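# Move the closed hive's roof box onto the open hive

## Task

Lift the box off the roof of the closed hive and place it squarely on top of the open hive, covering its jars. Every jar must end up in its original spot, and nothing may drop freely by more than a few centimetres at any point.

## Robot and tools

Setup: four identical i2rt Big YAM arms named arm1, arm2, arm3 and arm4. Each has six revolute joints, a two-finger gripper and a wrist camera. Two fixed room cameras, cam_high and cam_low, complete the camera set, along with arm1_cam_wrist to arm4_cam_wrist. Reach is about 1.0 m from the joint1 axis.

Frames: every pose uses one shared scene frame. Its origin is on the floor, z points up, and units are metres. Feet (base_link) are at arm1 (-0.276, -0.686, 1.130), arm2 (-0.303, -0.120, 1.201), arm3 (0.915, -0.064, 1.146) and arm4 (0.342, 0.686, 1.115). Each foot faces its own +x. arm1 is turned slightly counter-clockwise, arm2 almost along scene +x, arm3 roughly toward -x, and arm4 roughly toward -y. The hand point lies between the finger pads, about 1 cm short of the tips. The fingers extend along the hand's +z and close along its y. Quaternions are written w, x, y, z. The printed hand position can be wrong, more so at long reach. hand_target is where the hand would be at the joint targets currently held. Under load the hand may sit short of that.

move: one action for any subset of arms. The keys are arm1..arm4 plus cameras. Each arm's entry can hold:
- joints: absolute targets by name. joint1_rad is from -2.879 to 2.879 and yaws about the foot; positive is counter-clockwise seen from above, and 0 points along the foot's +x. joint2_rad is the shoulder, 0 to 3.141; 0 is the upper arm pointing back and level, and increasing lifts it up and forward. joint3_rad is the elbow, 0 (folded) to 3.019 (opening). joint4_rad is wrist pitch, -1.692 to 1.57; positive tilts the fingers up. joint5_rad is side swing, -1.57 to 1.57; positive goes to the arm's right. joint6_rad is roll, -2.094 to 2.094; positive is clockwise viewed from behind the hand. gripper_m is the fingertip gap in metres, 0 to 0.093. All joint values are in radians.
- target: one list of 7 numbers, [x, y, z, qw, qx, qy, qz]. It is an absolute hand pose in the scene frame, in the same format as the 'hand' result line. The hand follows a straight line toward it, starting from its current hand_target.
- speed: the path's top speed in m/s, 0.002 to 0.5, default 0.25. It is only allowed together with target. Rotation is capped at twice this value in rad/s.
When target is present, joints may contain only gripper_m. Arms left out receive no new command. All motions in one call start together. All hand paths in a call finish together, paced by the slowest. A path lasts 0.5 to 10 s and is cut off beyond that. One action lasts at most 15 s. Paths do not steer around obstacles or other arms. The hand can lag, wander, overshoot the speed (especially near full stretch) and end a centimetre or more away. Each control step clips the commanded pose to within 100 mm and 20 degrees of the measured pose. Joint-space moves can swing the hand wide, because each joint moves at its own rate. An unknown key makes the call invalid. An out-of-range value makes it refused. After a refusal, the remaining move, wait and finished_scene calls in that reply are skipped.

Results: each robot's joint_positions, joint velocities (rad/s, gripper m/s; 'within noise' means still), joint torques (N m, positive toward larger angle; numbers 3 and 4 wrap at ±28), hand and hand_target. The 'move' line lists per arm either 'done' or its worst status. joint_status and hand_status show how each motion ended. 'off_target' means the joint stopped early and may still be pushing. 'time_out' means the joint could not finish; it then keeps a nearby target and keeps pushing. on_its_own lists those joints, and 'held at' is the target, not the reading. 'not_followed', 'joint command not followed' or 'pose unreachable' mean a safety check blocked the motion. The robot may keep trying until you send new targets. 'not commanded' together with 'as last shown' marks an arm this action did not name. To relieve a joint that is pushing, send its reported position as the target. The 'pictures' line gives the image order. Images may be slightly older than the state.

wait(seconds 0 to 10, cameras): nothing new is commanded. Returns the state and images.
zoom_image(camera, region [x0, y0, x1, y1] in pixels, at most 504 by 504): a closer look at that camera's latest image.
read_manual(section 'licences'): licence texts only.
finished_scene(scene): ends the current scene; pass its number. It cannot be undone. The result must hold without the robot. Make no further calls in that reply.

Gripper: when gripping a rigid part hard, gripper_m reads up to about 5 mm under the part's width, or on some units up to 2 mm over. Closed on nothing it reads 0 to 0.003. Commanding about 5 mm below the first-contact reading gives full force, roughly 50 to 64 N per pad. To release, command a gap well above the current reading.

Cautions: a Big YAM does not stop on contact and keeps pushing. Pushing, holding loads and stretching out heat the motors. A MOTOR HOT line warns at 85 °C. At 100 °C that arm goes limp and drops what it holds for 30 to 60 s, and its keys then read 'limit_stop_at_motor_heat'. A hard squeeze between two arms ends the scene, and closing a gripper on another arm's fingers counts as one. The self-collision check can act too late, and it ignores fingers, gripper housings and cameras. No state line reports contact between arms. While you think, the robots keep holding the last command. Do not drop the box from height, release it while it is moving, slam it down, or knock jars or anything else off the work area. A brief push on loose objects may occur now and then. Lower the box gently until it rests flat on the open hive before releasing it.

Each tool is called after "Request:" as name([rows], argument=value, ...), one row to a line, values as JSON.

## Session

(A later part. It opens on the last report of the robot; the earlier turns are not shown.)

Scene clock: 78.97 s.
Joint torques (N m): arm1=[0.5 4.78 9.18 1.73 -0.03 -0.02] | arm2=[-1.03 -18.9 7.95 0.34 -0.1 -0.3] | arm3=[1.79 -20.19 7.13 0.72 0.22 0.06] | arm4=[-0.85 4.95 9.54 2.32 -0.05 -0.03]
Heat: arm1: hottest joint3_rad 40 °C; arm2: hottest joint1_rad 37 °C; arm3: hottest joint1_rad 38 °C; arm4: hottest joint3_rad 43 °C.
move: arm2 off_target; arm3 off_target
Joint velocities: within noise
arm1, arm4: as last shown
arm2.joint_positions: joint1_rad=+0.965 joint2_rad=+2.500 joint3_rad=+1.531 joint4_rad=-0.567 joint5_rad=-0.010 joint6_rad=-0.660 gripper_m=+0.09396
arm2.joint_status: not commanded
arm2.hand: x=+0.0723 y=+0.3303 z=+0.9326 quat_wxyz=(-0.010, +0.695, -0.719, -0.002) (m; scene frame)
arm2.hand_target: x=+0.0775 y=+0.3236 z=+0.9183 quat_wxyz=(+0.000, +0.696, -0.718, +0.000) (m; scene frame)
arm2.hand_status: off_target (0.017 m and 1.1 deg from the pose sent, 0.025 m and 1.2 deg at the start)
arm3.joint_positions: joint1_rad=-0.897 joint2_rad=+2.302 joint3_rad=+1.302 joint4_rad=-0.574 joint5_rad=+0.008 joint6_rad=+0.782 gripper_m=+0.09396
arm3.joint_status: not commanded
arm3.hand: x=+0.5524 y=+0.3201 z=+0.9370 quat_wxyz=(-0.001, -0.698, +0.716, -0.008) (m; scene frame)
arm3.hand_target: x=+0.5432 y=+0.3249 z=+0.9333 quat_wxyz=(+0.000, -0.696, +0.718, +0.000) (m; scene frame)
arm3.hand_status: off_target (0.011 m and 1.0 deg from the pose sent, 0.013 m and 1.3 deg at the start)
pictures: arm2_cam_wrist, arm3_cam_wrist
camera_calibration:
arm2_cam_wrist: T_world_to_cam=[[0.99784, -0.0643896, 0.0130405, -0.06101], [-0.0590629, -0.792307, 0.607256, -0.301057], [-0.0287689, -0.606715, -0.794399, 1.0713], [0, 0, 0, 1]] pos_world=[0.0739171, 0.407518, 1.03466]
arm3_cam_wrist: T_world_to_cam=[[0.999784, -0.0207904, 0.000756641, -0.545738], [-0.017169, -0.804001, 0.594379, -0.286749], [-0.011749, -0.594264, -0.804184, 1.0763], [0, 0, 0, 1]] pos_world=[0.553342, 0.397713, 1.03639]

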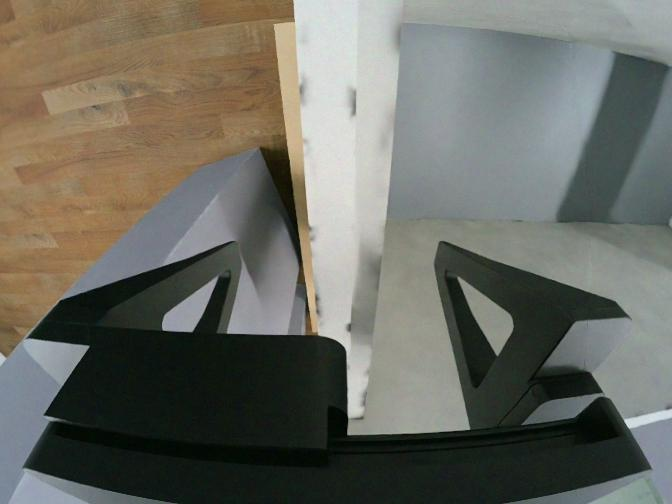

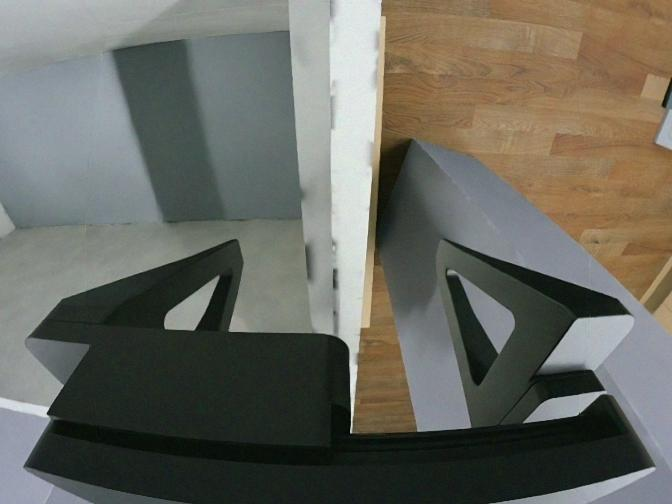

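Request:
move(arm2={"joints":{"gripper_m":0.03}}, arm3={"joints":{"gripper_m":0.03}}, cameras=[])

Request:
move(arm2={"joints":{"gripper_m":0.005}}, arm3={"joints":{"gripper_m":0.005}}, cameras=["arm2_cam_wrist","arm3_cam_wrist"])

Scene clock: 82.03 s.
Joint torques (N m): arm1=[0.5 4.84 9.2 1.74 -0.03 -0.02] | arm2=[-1.32 -18.84 8.01 0.34 -0.08 -0.26] | arm3=[1.85 -20.13 7.12 0.77 0.22 0.05] | arm4=[-1.96 4.89 9.65 2.44 -0.04 -0.02]
Heat: arm1: hottest joint3_rad 40 °C; arm2: hottest joint1_rad 37 °C; arm3: hottest joint1_rad 38 °C; arm4: hottest joint3_rad 43 °C.
move: arm2 done; arm3 done
Joint velocities: within noise
arm1, arm4: as last shown
arm2.joint_positions: joint1_rad=+0.965 joint2_rad=+2.500 joint3_rad=+1.531 joint4_rad=-0.567 joint5_rad=-0.010 joint6_rad=-0.661 gripper_m=+0.03015
arm2.joint_status: all done
arm2.hand: x=+0.0723 y=+0.3303 z=+0.9326 quat_wxyz=(-0.010, +0.696, -0.718, -0.002) (m; scene frame)
arm2.hand_target: x=+0.0775 y=+0.3236 z=+0.9183 quat_wxyz=(+0.000, +0.696, -0.718, +0.000) (m; scene frame)
arm2.hand_status: not commanded
arm3.joint_positions: joint1_rad=-0.897 joint2_rad=+2.302 joint3_rad=+1.302 joint4_rad=-0.574 joint5_rad=+0.008 joint6_rad=+0.782 gripper_m=+0.03020
arm3.joint_status: all done
arm3.hand: x=+0.5524 y=+0.3201 z=+0.9370 quat_wxyz=(-0.001, -0.698, +0.716, -0.008) (m; scene frame)
arm3.hand_target: x=+0.5432 y=+0.3248 z=+0.9333 quat_wxyz=(+0.000, -0.696, +0.718, +0.000) (m; scene frame)
arm3.hand_status: not commanded
pictures: none
No camera images: "cameras" was empty.

Scene clock: 82.60 s.
Joint torques (N m): arm1=[0.44 4.78 9.21 1.72 -0.03 -0.02] | arm2=[-0.91 -19.02 7.47 0.34 -0.37 -0.17] | arm3=[1.85 -20.19 7.12 0.51 0.48 0.05] | arm4=[-1.85 4.66 9.51 2.36 -0.07 -0.07]
Heat: arm1: hottest joint3_rad 40 °C; arm2: hottest joint1_rad 37 °C; arm3: hottest joint1_rad 38 °C; arm4: hottest joint3_rad 43 °C.
move: arm2 off_target; arm3 off_target
Joint velocities: within noise
arm1, arm4: as last shown
arm2.joint_positions: joint1_rad=+0.962 joint2_rad=+2.502 joint3_rad=+1.537 joint4_rad=-0.567 joint5_rad=-0.004 joint6_rad=-0.671 gripper_m=+0.01928
arm2.joint_status: gripper_m off_target (ended at +0.01930, target +0.00500)
arm2.hand: x=+0.0761 y=+0.3306 z=+0.9329 quat_wxyz=(-0.012, +0.698, -0.716, +0.001) (m; scene frame)
arm2.hand_target: x=+0.0776 y=+0.3236 z=+0.9184 quat_wxyz=(+0.000, +0.696, -0.718, +0.000) (m; scene frame)
arm2.hand_status: not commanded
arm3.joint_positions: joint1_rad=-0.897 joint2_rad=+2.302 joint3_rad=+1.303 joint4_rad=-0.567 joint5_rad=+0.002 joint6_rad=+0.782 gripper_m=+0.01961
arm3.joint_status: gripper_m off_target (ended at +0.01965, target +0.00500)
arm3.hand: x=+0.5505 y=+0.3208 z=+0.9371 quat_wxyz=(-0.004, -0.698, +0.716, -0.004) (m; scene frame)
arm3.hand_target: x=+0.5432 y=+0.3249 z=+0.9333 quat_wxyz=(+0.000, -0.696, +0.718, +0.000) (m; scene frame)
arm3.hand_status: not commanded
pictures: arm2_cam_wrist, arm3_cam_wrist
camera_calibration:
arm2_cam_wrist: T_world_to_cam=[[0.998187, -0.056499, 0.0207433, -0.0745614], [-0.0574668, -0.79225, 0.607484, -0.301021], [-0.0178883, -0.607575, -0.794061, 1.07101], [0, 0, 0, 1]] pos_world=[0.076286, 0.408021, 1.03486]
arm3_cam_wrist: T_world_to_cam=[[0.999741, -0.0212731, -0.00812771, -0.53521], [-0.0122956, -0.804644, 0.593631, -0.288086], [-0.0191683, -0.593377, -0.804697, 1.08094], [0, 0, 0, 1]] pos_world=[0.552249, 0.398212, 1.0365]

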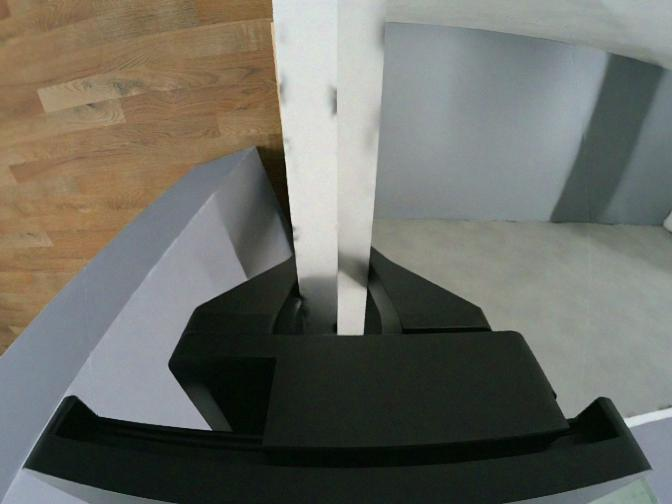

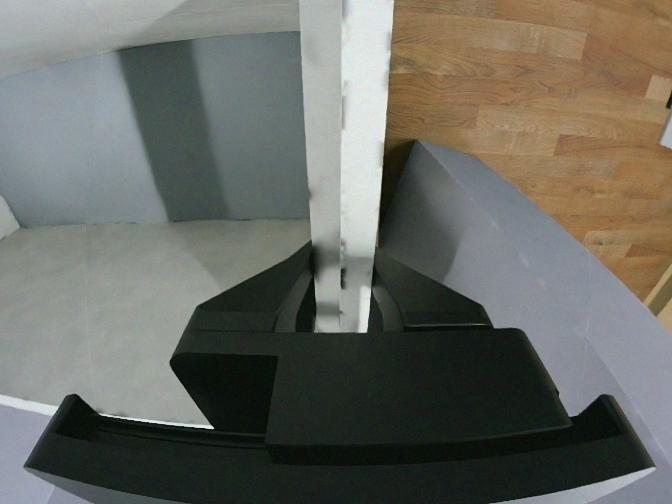

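Request:
move(arm2={"target":[0.077,0.3236,1.148,0,0.6959,-0.7181,0],"speed":0.12}, arm3={"target":[0.546,0.3249,1.163,0,0.6959,-0.7181,0],"speed":0.12})

Request:
zoom_image(camera="cam_low", region=[400, 190, 520, 290])

Request:
zoom_image(camera="arm1_cam_wrist", region=[180, 80, 440, 310])

Scene clock: 88.57 s.
Joint torques (N m): arm1=[0.5 4.78 9.2 1.76 -0.03 -0.02] | arm2=[0.44 -30.92 9.52 -2.77 -1.93 0.09] | arm3=[-0.62 -31.27 11.89 -2.84 1.93 -0.21] | arm4=[-1.03 4.6 9.52 2.51 -0.03 -0.07]
Heat: arm1: hottest joint3_rad 41 °C; arm2: hottest joint1_rad 37 °C; arm3: hottest joint1_rad 38 °C; arm4: hottest joint3_rad 43 °C.
move: arm2 off_target; arm3 off_target
Joint velocities: within noise
arm1.joint_positions: joint1_rad=+0.160 joint2_rad=+0.523 joint3_rad=+1.332 joint4_rad=-1.337 joint5_rad=-0.240 joint6_rad=-0.115 gripper_m=+0.09396
arm1.joint_status: not commanded
arm1.hand: x=-0.1193 y=-0.5546 z=+1.6626 quat_wxyz=(-0.468, +0.314, -0.803, -0.193) (m; scene frame)
arm1.hand_target: x=-0.1218 y=-0.5559 z=+1.6734 quat_wxyz=(-0.479, +0.313, -0.797, -0.194) (m; scene frame)
arm1.hand_status: not commanded
arm2.joint_positions: joint1_rad=+0.935 joint2_rad=+2.209 joint3_rad=+1.433 joint4_rad=-0.851 joint5_rad=+0.030 joint6_rad=-0.701 gripper_m=+0.01946
arm2.joint_status: not commanded
arm2.hand: x=+0.0718 y=+0.2943 z=+1.0723 quat_wxyz=(+0.034, +0.699, -0.714, +0.022) (m; scene frame)
arm2.hand_target: x=+0.0761 y=+0.3215 z=+1.1434 quat_wxyz=(-0.001, +0.697, -0.718, +0.000) (m; scene frame)
arm2.hand_status: off_target (0.081 m and 4.6 deg from the pose sent, 0.215 m and 1.4 deg at the start; pose on its path clipped on 32 of 86 steps)
arm3.joint_positions: joint1_rad=-0.865 joint2_rad=+2.009 joint3_rad=+1.274 joint4_rad=-0.921 joint5_rad=-0.029 joint6_rad=+0.813 gripper_m=+0.01992
arm3.joint_status: not commanded
arm3.hand: x=+0.5532 y=+0.2884 z=+1.0811 quat_wxyz=(-0.019, -0.697, +0.715, -0.049) (m; scene frame)
arm3.hand_target: x=+0.5480 y=+0.3215 z=+1.1581 quat_wxyz=(+0.001, -0.695, +0.719, +0.001) (m; scene frame)
arm3.hand_status: off_target (0.090 m and 6.1 deg from the pose sent, 0.226 m and 0.7 deg at the start; pose on its path clipped on 42 of 86 steps)
arm4.joint_positions: joint1_rad=+0.333 joint2_rad=+0.514 joint3_rad=+1.416 joint4_rad=-1.197 joint5_rad=-0.210 joint6_rad=+0.151 gripper_m=+0.09396
arm4.joint_status: not commanded
arm4.hand: x=+0.4139 y=+0.4949 z=+1.7178 quat_wxyz=(-0.532, -0.509, -0.622, +0.266) (m; scene frame)
arm4.hand_target: x=+0.4129 y=+0.4996 z=+1.7275 quat_wxyz=(-0.539, -0.504, -0.618, +0.272) (m; scene frame)
arm4.hand_status: not commanded
pictures: arm1_cam_wrist, arm2_cam_wrist, arm3_cam_wrist, arm4_cam_wrist, cam_high, cam_low
camera_calibration:
arm2_cam_wrist: T_world_to_cam=[[0.998546, -0.0529108, -0.0102925, -0.0430533], [-0.0317721, -0.731998, 0.680565, -0.512707], [-0.0435434, -0.679249, -0.732615, 1.11671], [0, 0, 0, 1]] pos_world=[0.0753263, 0.380946, 1.16661]
arm3_cam_wrist: T_world_to_cam=[[0.999195, -0.0197167, 0.0349475, -0.584105], [-0.0378818, -0.750695, 0.659562, -0.47221], [0.0132306, -0.660355, -0.750837, 1.12089], [0, 0, 0, 1]] pos_world=[0.550916, 0.37418, 1.17347]

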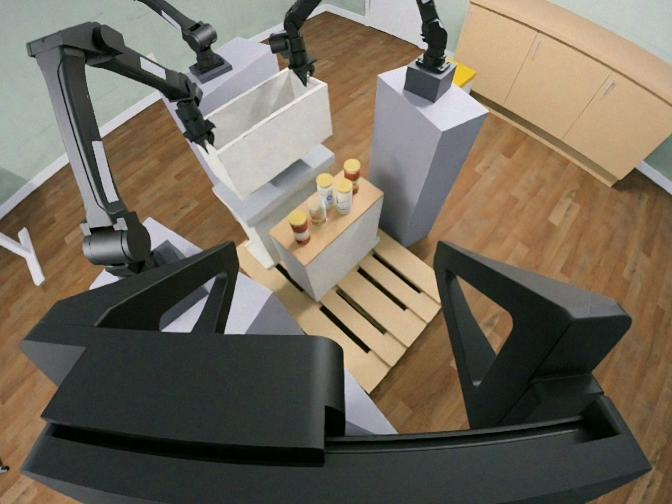

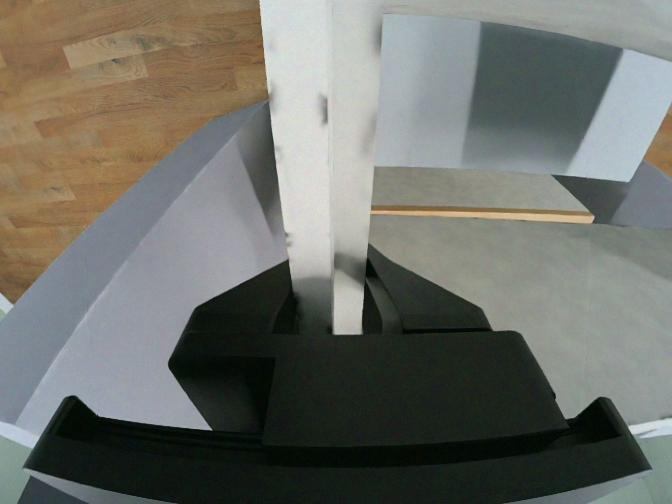

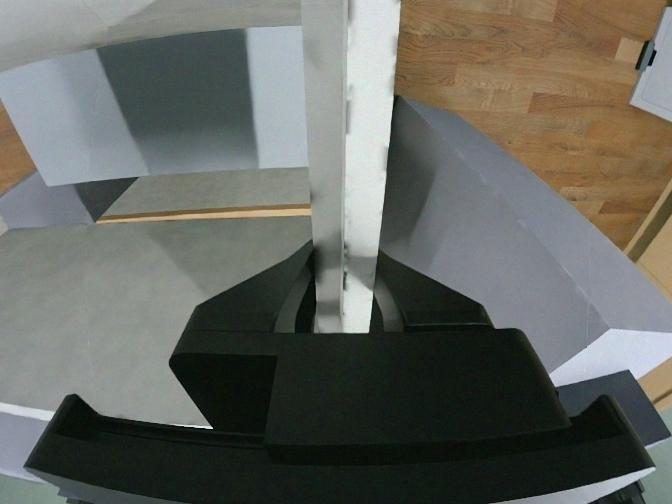

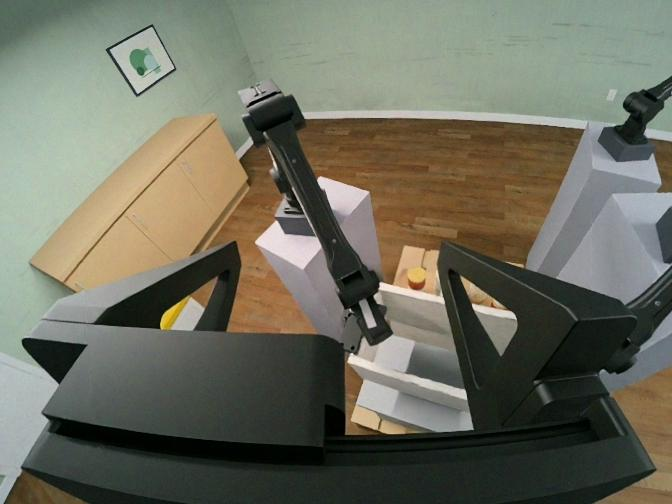

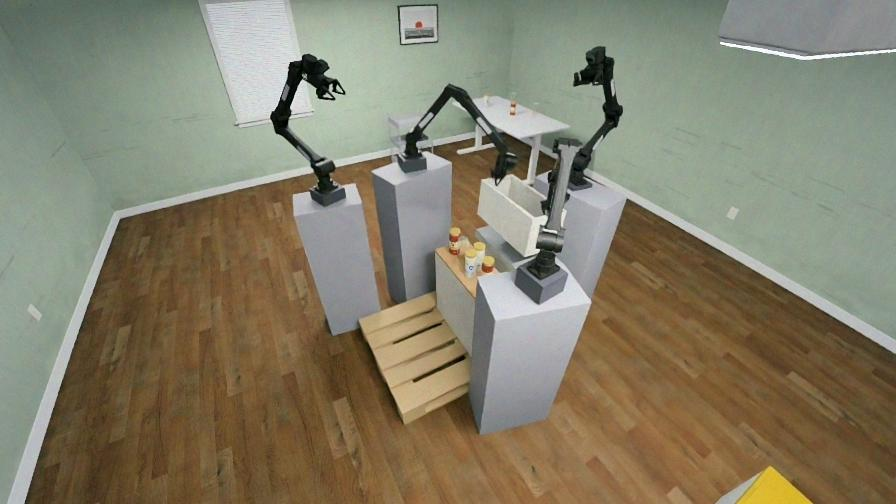

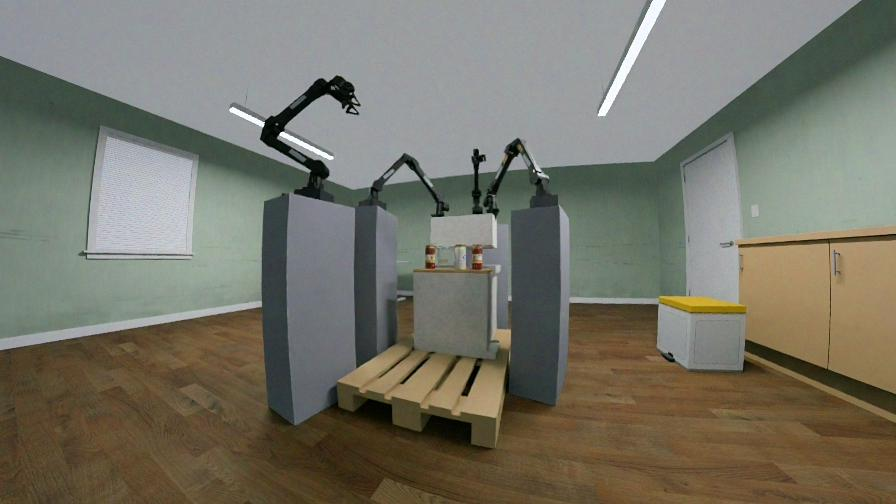

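Scaled by 4.200.

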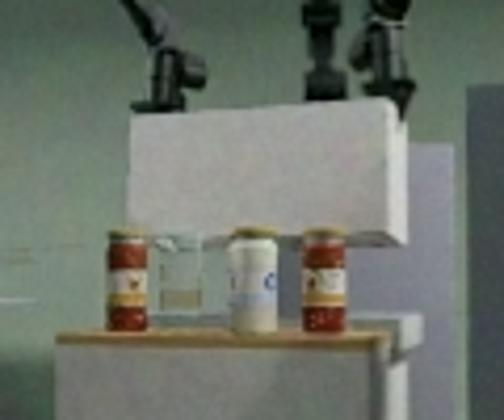

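Scaled by 1.938 from the camera's 672x504 image, which has a finer 960x720 frame.

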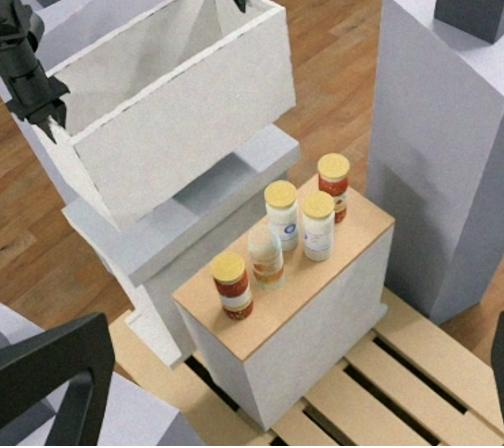

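Request:
move(arm2={"target":[0.076,0.33,1.23,0,0.6959,-0.7181,0],"speed":0.1}, arm3={"target":[0.548,0.33,1.245,0,0.6959,-0.7181,0],"speed":0.1}, cameras=["cam_low","cam_high","arm1_cam_wrist"])

Request:
zoom_image(camera="cam_low", region=[400, 190, 520, 290])

Scene clock: 95.73 s.
Joint torques (N m): arm1=[0.5 4.84 9.2 1.74 -0.04 -0.02] | arm2=[0.79 -30.74 13.33 -3.38 -2.16 0.18] | arm3=[-1.38 -31.27 14.37 -2.88 2.28 -0.19] | arm4=[-1.32 4.95 9.73 2.35 -0.08 -0.01]
Heat: arm1: hottest joint3_rad 41 °C; arm2: hottest joint2_rad 38 °C; arm3: hottest joint1_rad 38 °C; arm4: hottest joint3_rad 43 °C.
move: arm2 off_target; arm3 off_target
Joint velocities: within noise
arm1, arm4: as last shown
arm2.joint_positions: joint1_rad=+0.938 joint2_rad=+2.103 joint3_rad=+1.458 joint4_rad=-1.008 joint5_rad=+0.033 joint6_rad=-0.701 gripper_m=+0.01972
arm2.joint_status: not commanded
arm2.hand: x=+0.0691 y=+0.2933 z=+1.1392 quat_wxyz=(+0.047, +0.700, -0.712, +0.024) (m; scene frame)
arm2.hand_target: x=+0.0736 y=+0.3259 z=+1.2253 quat_wxyz=(-0.002, +0.697, -0.717, -0.001) (m; scene frame)
arm2.hand_status: off_target (0.098 m and 6.1 deg from the pose sent, 0.162 m and 4.6 deg at the start; pose on its path clipped on 53 of 73 steps)
arm3.joint_positions: joint1_rad=-0.868 joint2_rad=+1.919 joint3_rad=+1.335 joint4_rad=-1.090 joint5_rad=-0.037 joint6_rad=+0.809 gripper_m=+0.02022
arm3.joint_status: not commanded
arm3.hand: x=+0.5517 y=+0.2908 z=+1.1460 quat_wxyz=(-0.023, -0.697, +0.714, -0.058) (m; scene frame)
arm3.hand_target: x=+0.5511 y=+0.3227 z=+1.2332 quat_wxyz=(+0.001, -0.695, +0.719, +0.001) (m; scene frame)
arm3.hand_status: off_target (0.107 m and 7.2 deg from the pose sent, 0.169 m and 6.1 deg at the start; pose on its path clipped on 68 of 73 steps)
pictures: arm1_cam_wrist, cam_high, cam_low

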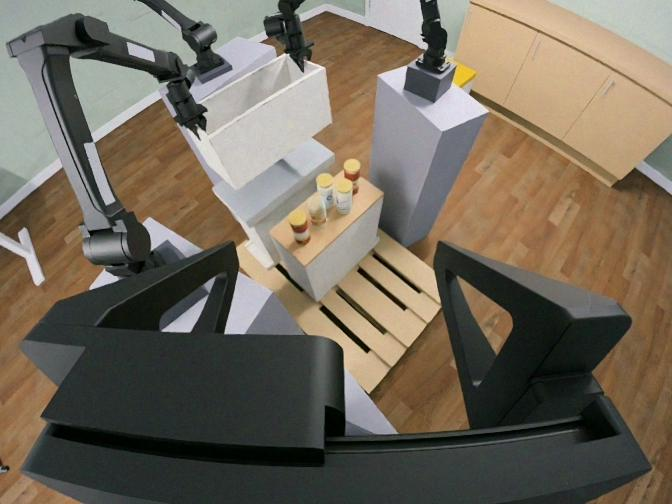

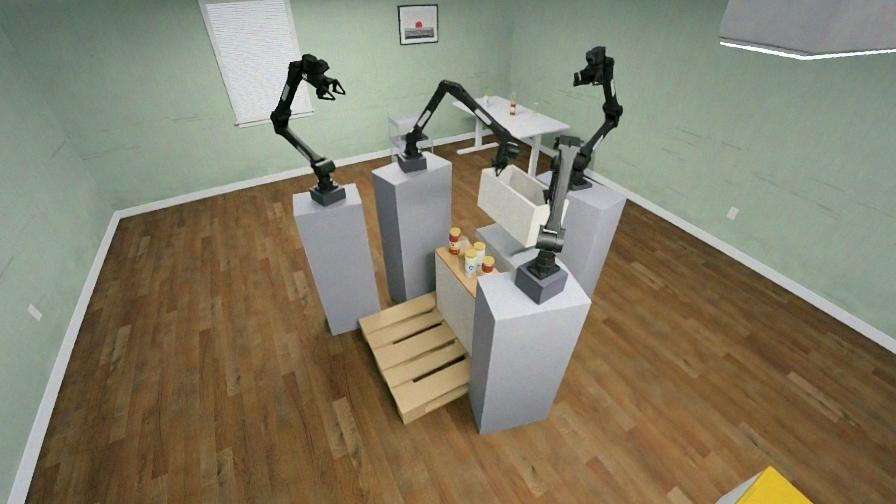

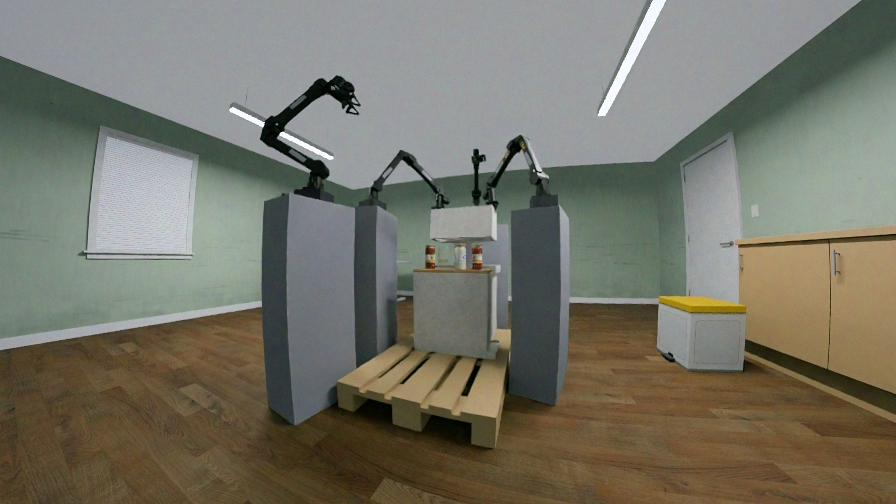

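Scaled by 4.200.

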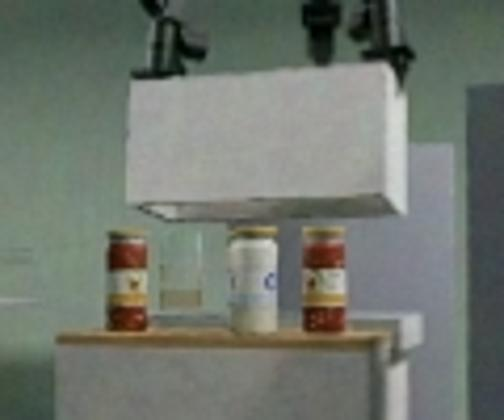

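Request:
move(arm2={"target":[0.075,0.14,1.228,-0.035,0.695,-0.717,-0.036],"speed":0.12}, arm3={"target":[0.550,0.14,1.235,-0.035,0.695,-0.717,-0.036],"speed":0.12}, cameras=["cam_low","cam_high","arm1_cam_wrist"])

Request:
zoom_image(camera="cam_low", region=[400, 190, 520, 290])

Scene clock: 104.00 s.
Joint torques (N m): arm1=[0.56 4.78 9.2 1.74 -0.03 -0.01] | arm2=[-0.85 -22.77 8.92 -1.22 -1.85 0.02] | arm3=[1.32 -22.65 10.54 -1.77 2.16 -0.01] | arm4=[-1.9 4.66 9.66 2.4 -0.07 0.02]
Heat: arm1: hottest joint3_rad 41 °C; arm2: hottest joint2_rad 40 °C; arm3: hottest joint1_rad 38 °C; arm4: hottest joint3_rad 43 °C.
move: arm2 off_target; arm3 off_target
Joint velocities: within noise
arm1, arm4: as last shown
arm2.joint_positions: joint1_rad=+0.661 joint2_rad=+1.770 joint3_rad=+1.039 joint4_rad=-0.837 joint5_rad=-0.061 joint6_rad=-0.985 gripper_m=+0.01973
arm2.joint_status: not commanded
arm2.hand: x=+0.0680 y=+0.1312 z=+1.1815 quat_wxyz=(-0.001, +0.703, -0.711, -0.025) (m; scene frame)
arm2.hand_target: x=+0.0746 y=+0.1394 z=+1.2252 quat_wxyz=(-0.035, +0.696, -0.717, -0.036) (m; scene frame)
arm2.hand_status: off_target (0.048 m and 4.3 deg from the pose sent, 0.177 m and 11.7 deg at the start)
arm3.joint_positions: joint1_rad=-0.544 joint2_rad=+1.597 joint3_rad=+0.991 joint4_rad=-0.982 joint5_rad=+0.059 joint6_rad=+1.133 gripper_m=+0.02022
arm3.joint_status: not commanded
arm3.hand: x=+0.5534 y=+0.1287 z=+1.1845 quat_wxyz=(+0.025, -0.698, +0.715, -0.005) (m; scene frame)
arm3.hand_target: x=+0.5505 y=+0.1392 z=+1.2316 quat_wxyz=(+0.034, -0.695, +0.718, +0.036) (m; scene frame)
arm3.hand_status: off_target (0.052 m and 4.8 deg from the pose sent, 0.175 m and 12.7 deg at the start)
pictures: arm1_cam_wrist, cam_high, cam_low

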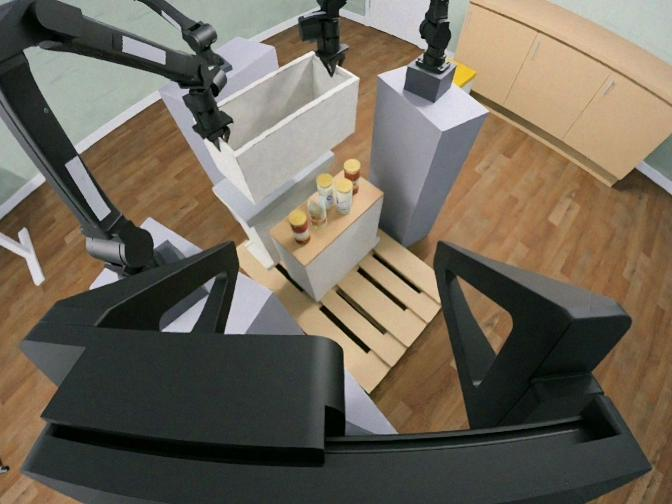

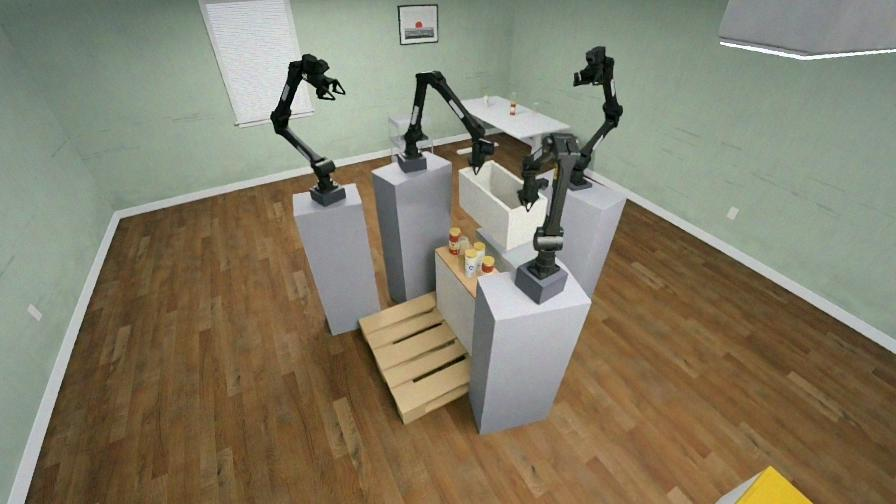

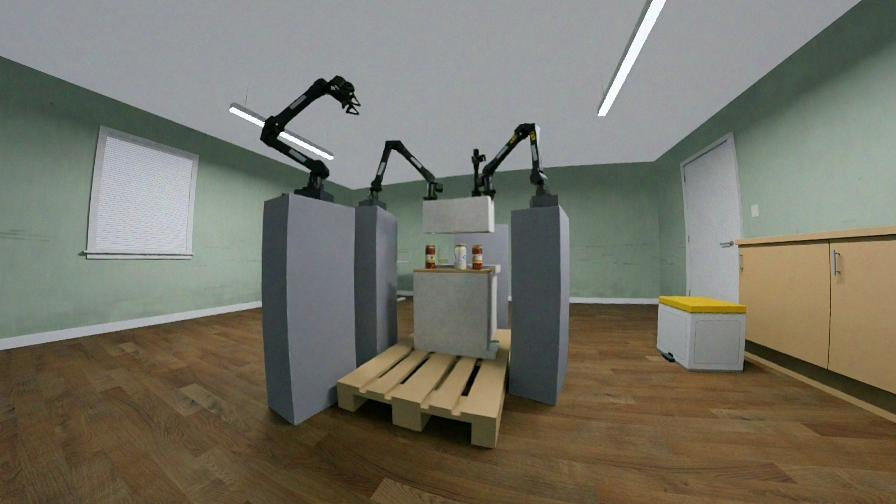

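Scaled by 4.200.

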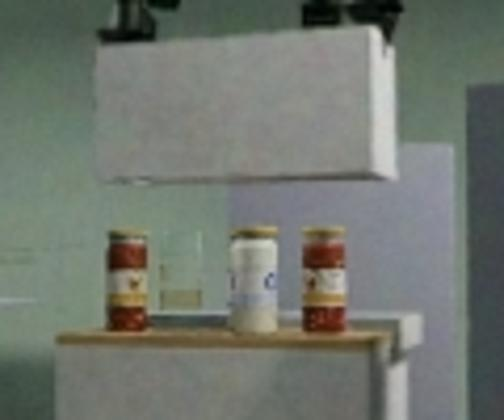

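Request:
move(arm2={"target":[0.078,-0.03,1.215,-0.035,0.695,-0.717,-0.036],"speed":0.12}, arm3={"target":[0.550,-0.038,1.22,-0.035,0.695,-0.717,-0.036],"speed":0.12}, cameras=["cam_low","cam_high","arm1_cam_wrist","arm4_cam_wrist"])

Request:
zoom_image(camera="cam_low", region=[400, 190, 520, 290])

Request:
zoom_image(camera="arm1_cam_wrist", region=[180, 60, 440, 310])

Request:
zoom_image(camera="arm4_cam_wrist", region=[330, 170, 560, 450])

Scene clock: 108.53 s.
Joint torques (N m): arm1=[0.44 4.78 9.2 1.73 -0.03 -0.02] | arm2=[-1.26 -18.49 8.69 -1.48 -0.99 -0.11] | arm3=[1.85 -18.61 10.51 -2.24 1.13 -0.09] | arm4=[-1.2 5.13 9.62 2.43 -0.08 -0.02]
Heat: arm1: hottest joint3_rad 41 °C; arm2: hottest joint2_rad 40 °C; arm3: hottest joint1_rad 37 °C; arm4: hottest joint3_rad 43 °C.
move: arm2 off_target; arm3 off_target
Joint velocities: within noise
arm1, arm4: as last shown
arm2.joint_positions: joint1_rad=+0.280 joint2_rad=+1.649 joint3_rad=+0.855 joint4_rad=-0.793 joint5_rad=-0.098 joint6_rad=-1.355 gripper_m=+0.01975
arm2.joint_status: not commanded
arm2.hand: x=+0.0692 y=-0.0312 z=+1.1816 quat_wxyz=(-0.013, +0.698, -0.715, -0.041) (m; scene frame)
arm2.hand_target: x=+0.0777 y=-0.0301 z=+1.2130 quat_wxyz=(-0.035, +0.695, -0.717, -0.036) (m; scene frame)
arm2.hand_status: off_target (0.035 m and 2.6 deg from the pose sent, 0.165 m and 4.3 deg at the start)
arm3.joint_positions: joint1_rad=-0.101 joint2_rad=+1.505 joint3_rad=+0.858 joint4_rad=-0.964 joint5_rad=+0.097 joint6_rad=+1.592 gripper_m=+0.02028
arm3.joint_status: not commanded
arm3.hand: x=+0.5559 y=-0.0397 z=+1.1811 quat_wxyz=(+0.043, -0.693, +0.719, +0.014) (m; scene frame)
arm3.hand_target: x=+0.5503 y=-0.0380 z=+1.2173 quat_wxyz=(+0.035, -0.695, +0.717, +0.036) (m; scene frame)
arm3.hand_status: off_target (0.039 m and 2.8 deg from the pose sent, 0.170 m and 4.8 deg at the start)
pictures: arm1_cam_wrist, arm4_cam_wrist, cam_high, cam_low

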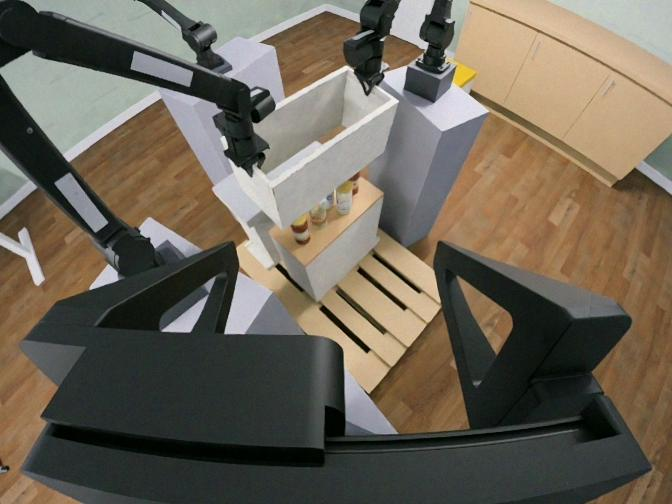

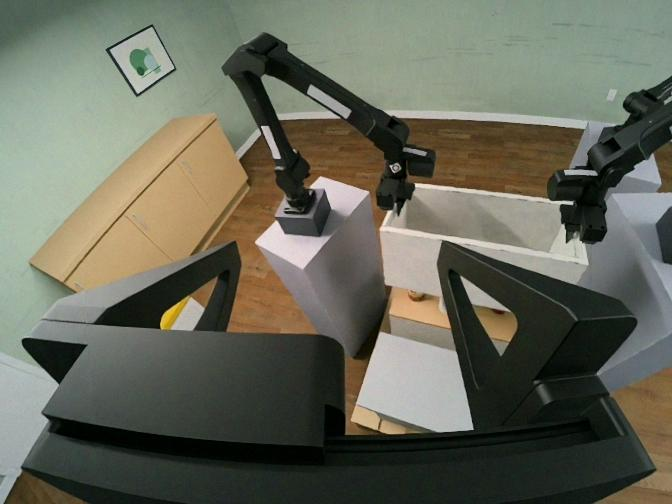

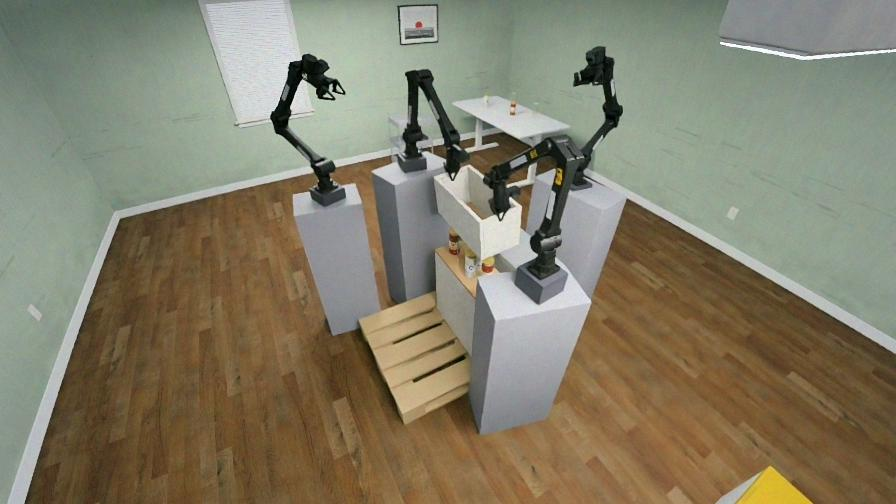

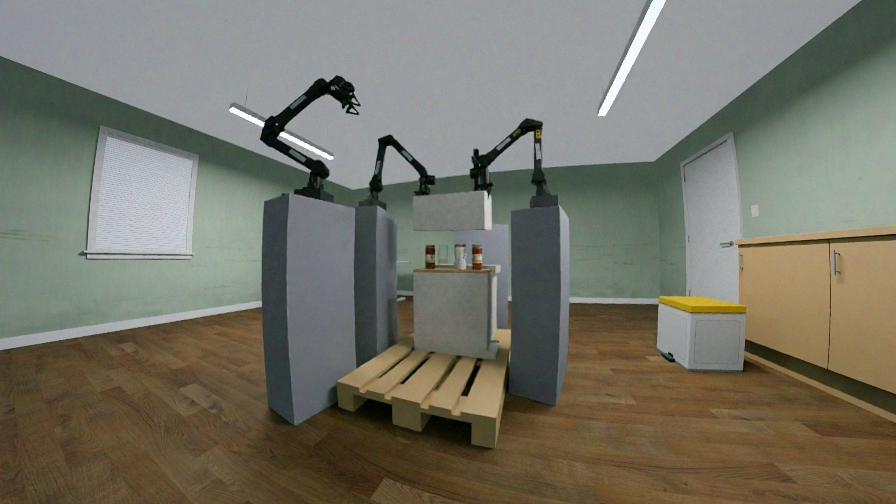

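Scaled by 4.200.

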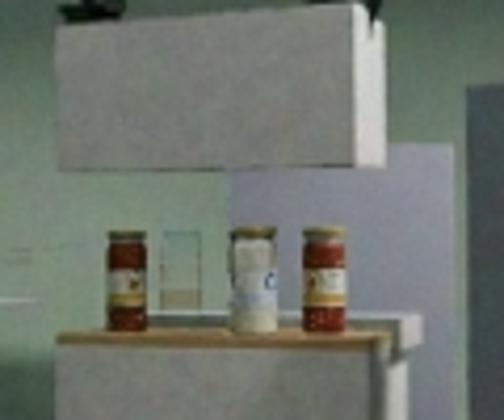

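Scaled by 1.938 from the camera's 672x504 image, which has a finer 960x720 frame.

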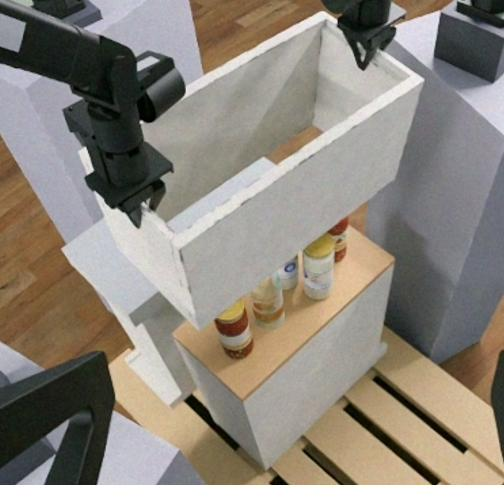

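Scaled by 1.800 from the camera's 672x504 image, which has a finer 960x720 frame.

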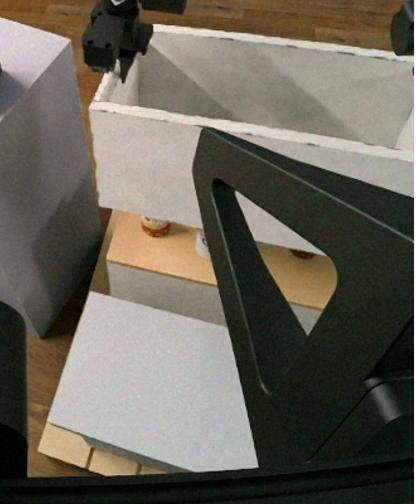

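Request:
move(arm2={"target":[0.095,-0.058,1.173,-0.035,0.695,-0.717,-0.036],"speed":0.1}, arm3={"target":[0.568,-0.050,1.180,-0.035,0.695,-0.717,-0.036],"speed":0.1}, cameras=["cam_low","cam_high","arm1_cam_wrist","arm4_cam_wrist","arm2_cam_wrist","arm3_cam_wrist"])

Request:
zoom_image(camera="cam_low", region=[400, 190, 520, 290])

Request:
zoom_image(camera="arm1_cam_wrist", region=[220, 80, 430, 300])

Request:
zoom_image(camera="cam_high", region=[410, 150, 550, 350])

Scene clock: 115.23 s.
Joint torques (N m): arm1=[0.5 4.72 9.2 1.74 -0.03 -0.02] | arm2=[-1.08 -15.21 8.84 -1.2 -0.97 0] | arm3=[1.55 -15.79 8.51 -1.2 0.95 0.12] | arm4=[-1.26 5.13 9.66 2.47 -0.08 -0.03]
Heat: arm1: hottest joint3_rad 42 °C; arm2: hottest joint2_rad 39 °C; arm3: hottest joint1_rad 37 °C; arm4: hottest joint3_rad 44 °C.
move: arm2 off_target; arm3 off_target
Joint velocities: within noise
arm1, arm4: as last shown
arm2.joint_positions: joint1_rad=+0.206 joint2_rad=+1.724 joint3_rad=+0.852 joint4_rad=-0.698 joint5_rad=-0.100 joint6_rad=-1.443 gripper_m=+0.01963
arm2.joint_status: not commanded
arm2.hand: x=+0.0847 y=-0.0578 z=+1.1539 quat_wxyz=(-0.024, +0.703, -0.710, -0.035) (m; scene frame)
arm2.hand_target: x=+0.0948 y=-0.0581 z=+1.1726 quat_wxyz=(-0.035, +0.695, -0.717, -0.036) (m; scene frame)
arm2.hand_status: off_target (0.022 m and 1.7 deg from the pose sent, 0.038 m and 2.6 deg at the start)
arm3.joint_positions: joint1_rad=-0.066 joint2_rad=+1.504 joint3_rad=+0.777 joint4_rad=-0.871 joint5_rad=+0.099 joint6_rad=+1.603 gripper_m=+0.02022
arm3.joint_status: not commanded
arm3.hand: x=+0.5722 y=-0.0518 z=+1.1573 quat_wxyz=(+0.039, -0.701, +0.711, +0.020) (m; scene frame)
arm3.hand_target: x=+0.5680 y=-0.0501 z=+1.1788 quat_wxyz=(+0.035, -0.695, +0.717, +0.036) (m; scene frame)
arm3.hand_status: off_target (0.023 m and 2.2 deg from the pose sent, 0.016 m and 2.8 deg at the start)
pictures: arm1_cam_wrist, arm2_cam_wrist, arm3_cam_wrist, arm4_cam_wrist, cam_high, cam_low
camera_calibration:
arm2_cam_wrist: T_world_to_cam=[[0.999074, -0.0405893, -0.0142966, -0.0683835], [-0.0258962, -0.832397, 0.553575, -0.685422], [-0.0343696, -0.552692, -0.832677, 1.05979], [0, 0, 0, 1]] pos_world=[0.086995, 0.0124192, 1.26092]
arm3_cam_wrist: T_world_to_cam=[[0.999778, -0.00958956, 0.0187676, -0.593658], [-0.0178824, -0.857243, 0.514601, -0.626346], [0.0111536, -0.514823, -0.857224, 1.08495], [0, 0, 0, 1]] pos_world=[0.570224, 0.0159345, 1.26351]

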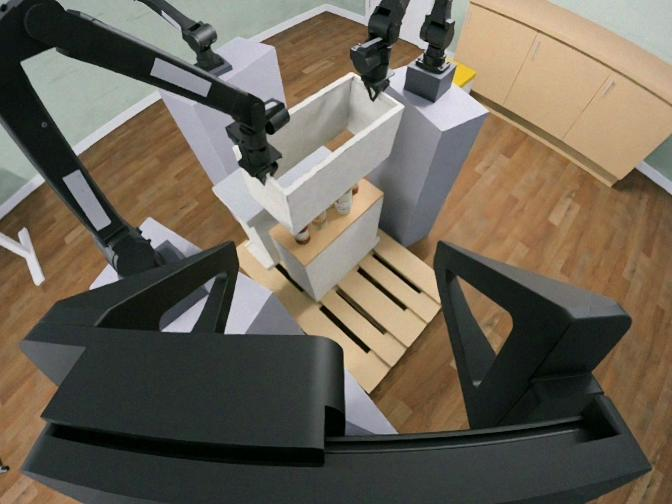

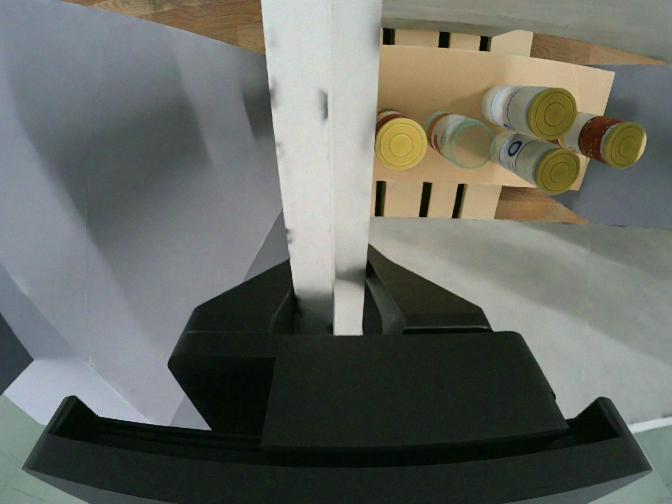

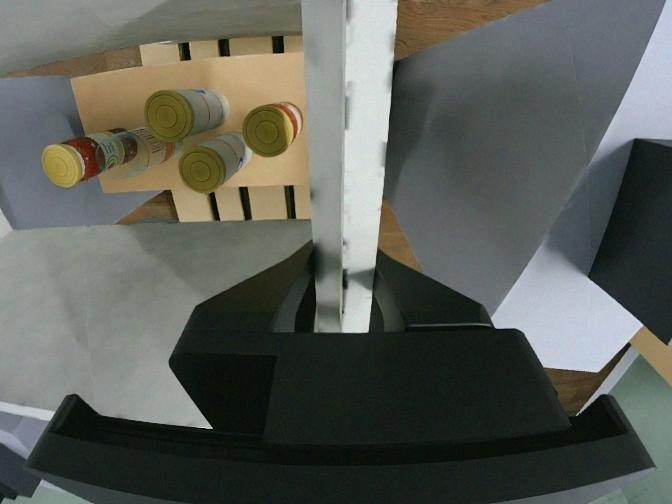

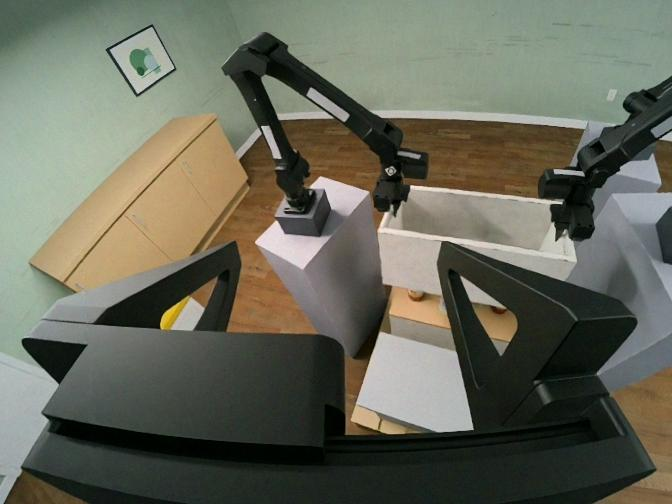

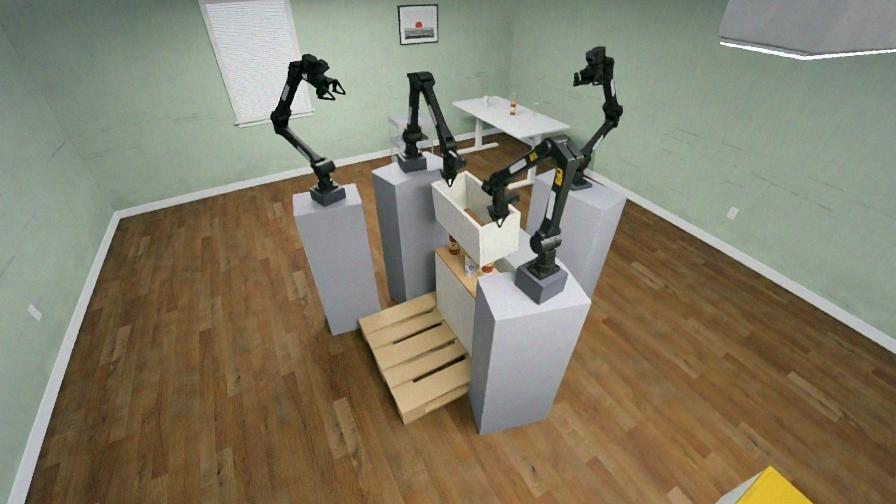

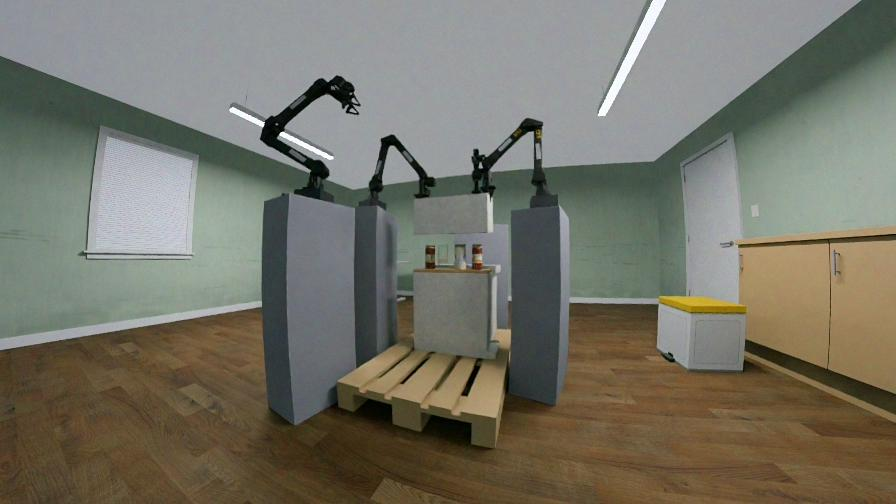

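Scaled by 4.200.

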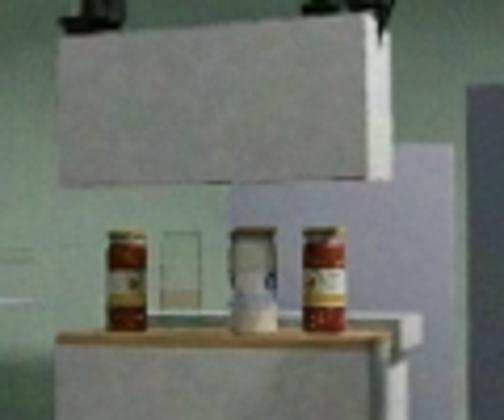

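Scaled by 2.291 from the camera's 672x504 image, which has a finer 960x720 frame.

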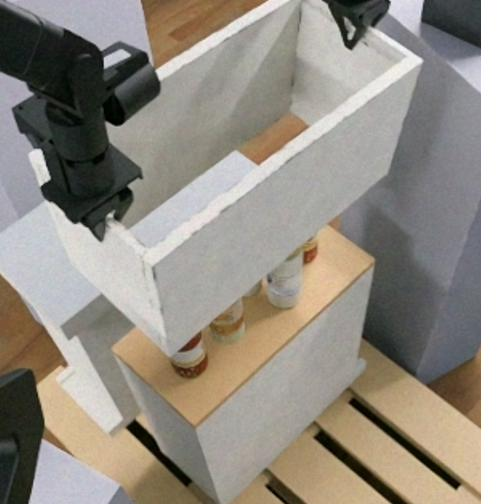

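Scaled by 2.520.

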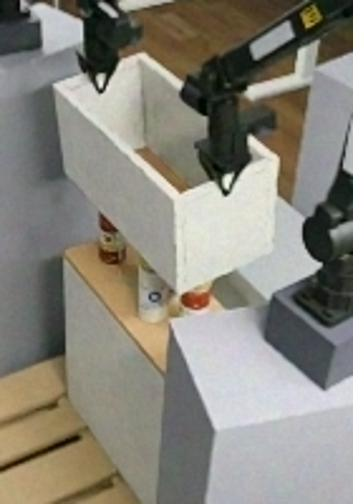

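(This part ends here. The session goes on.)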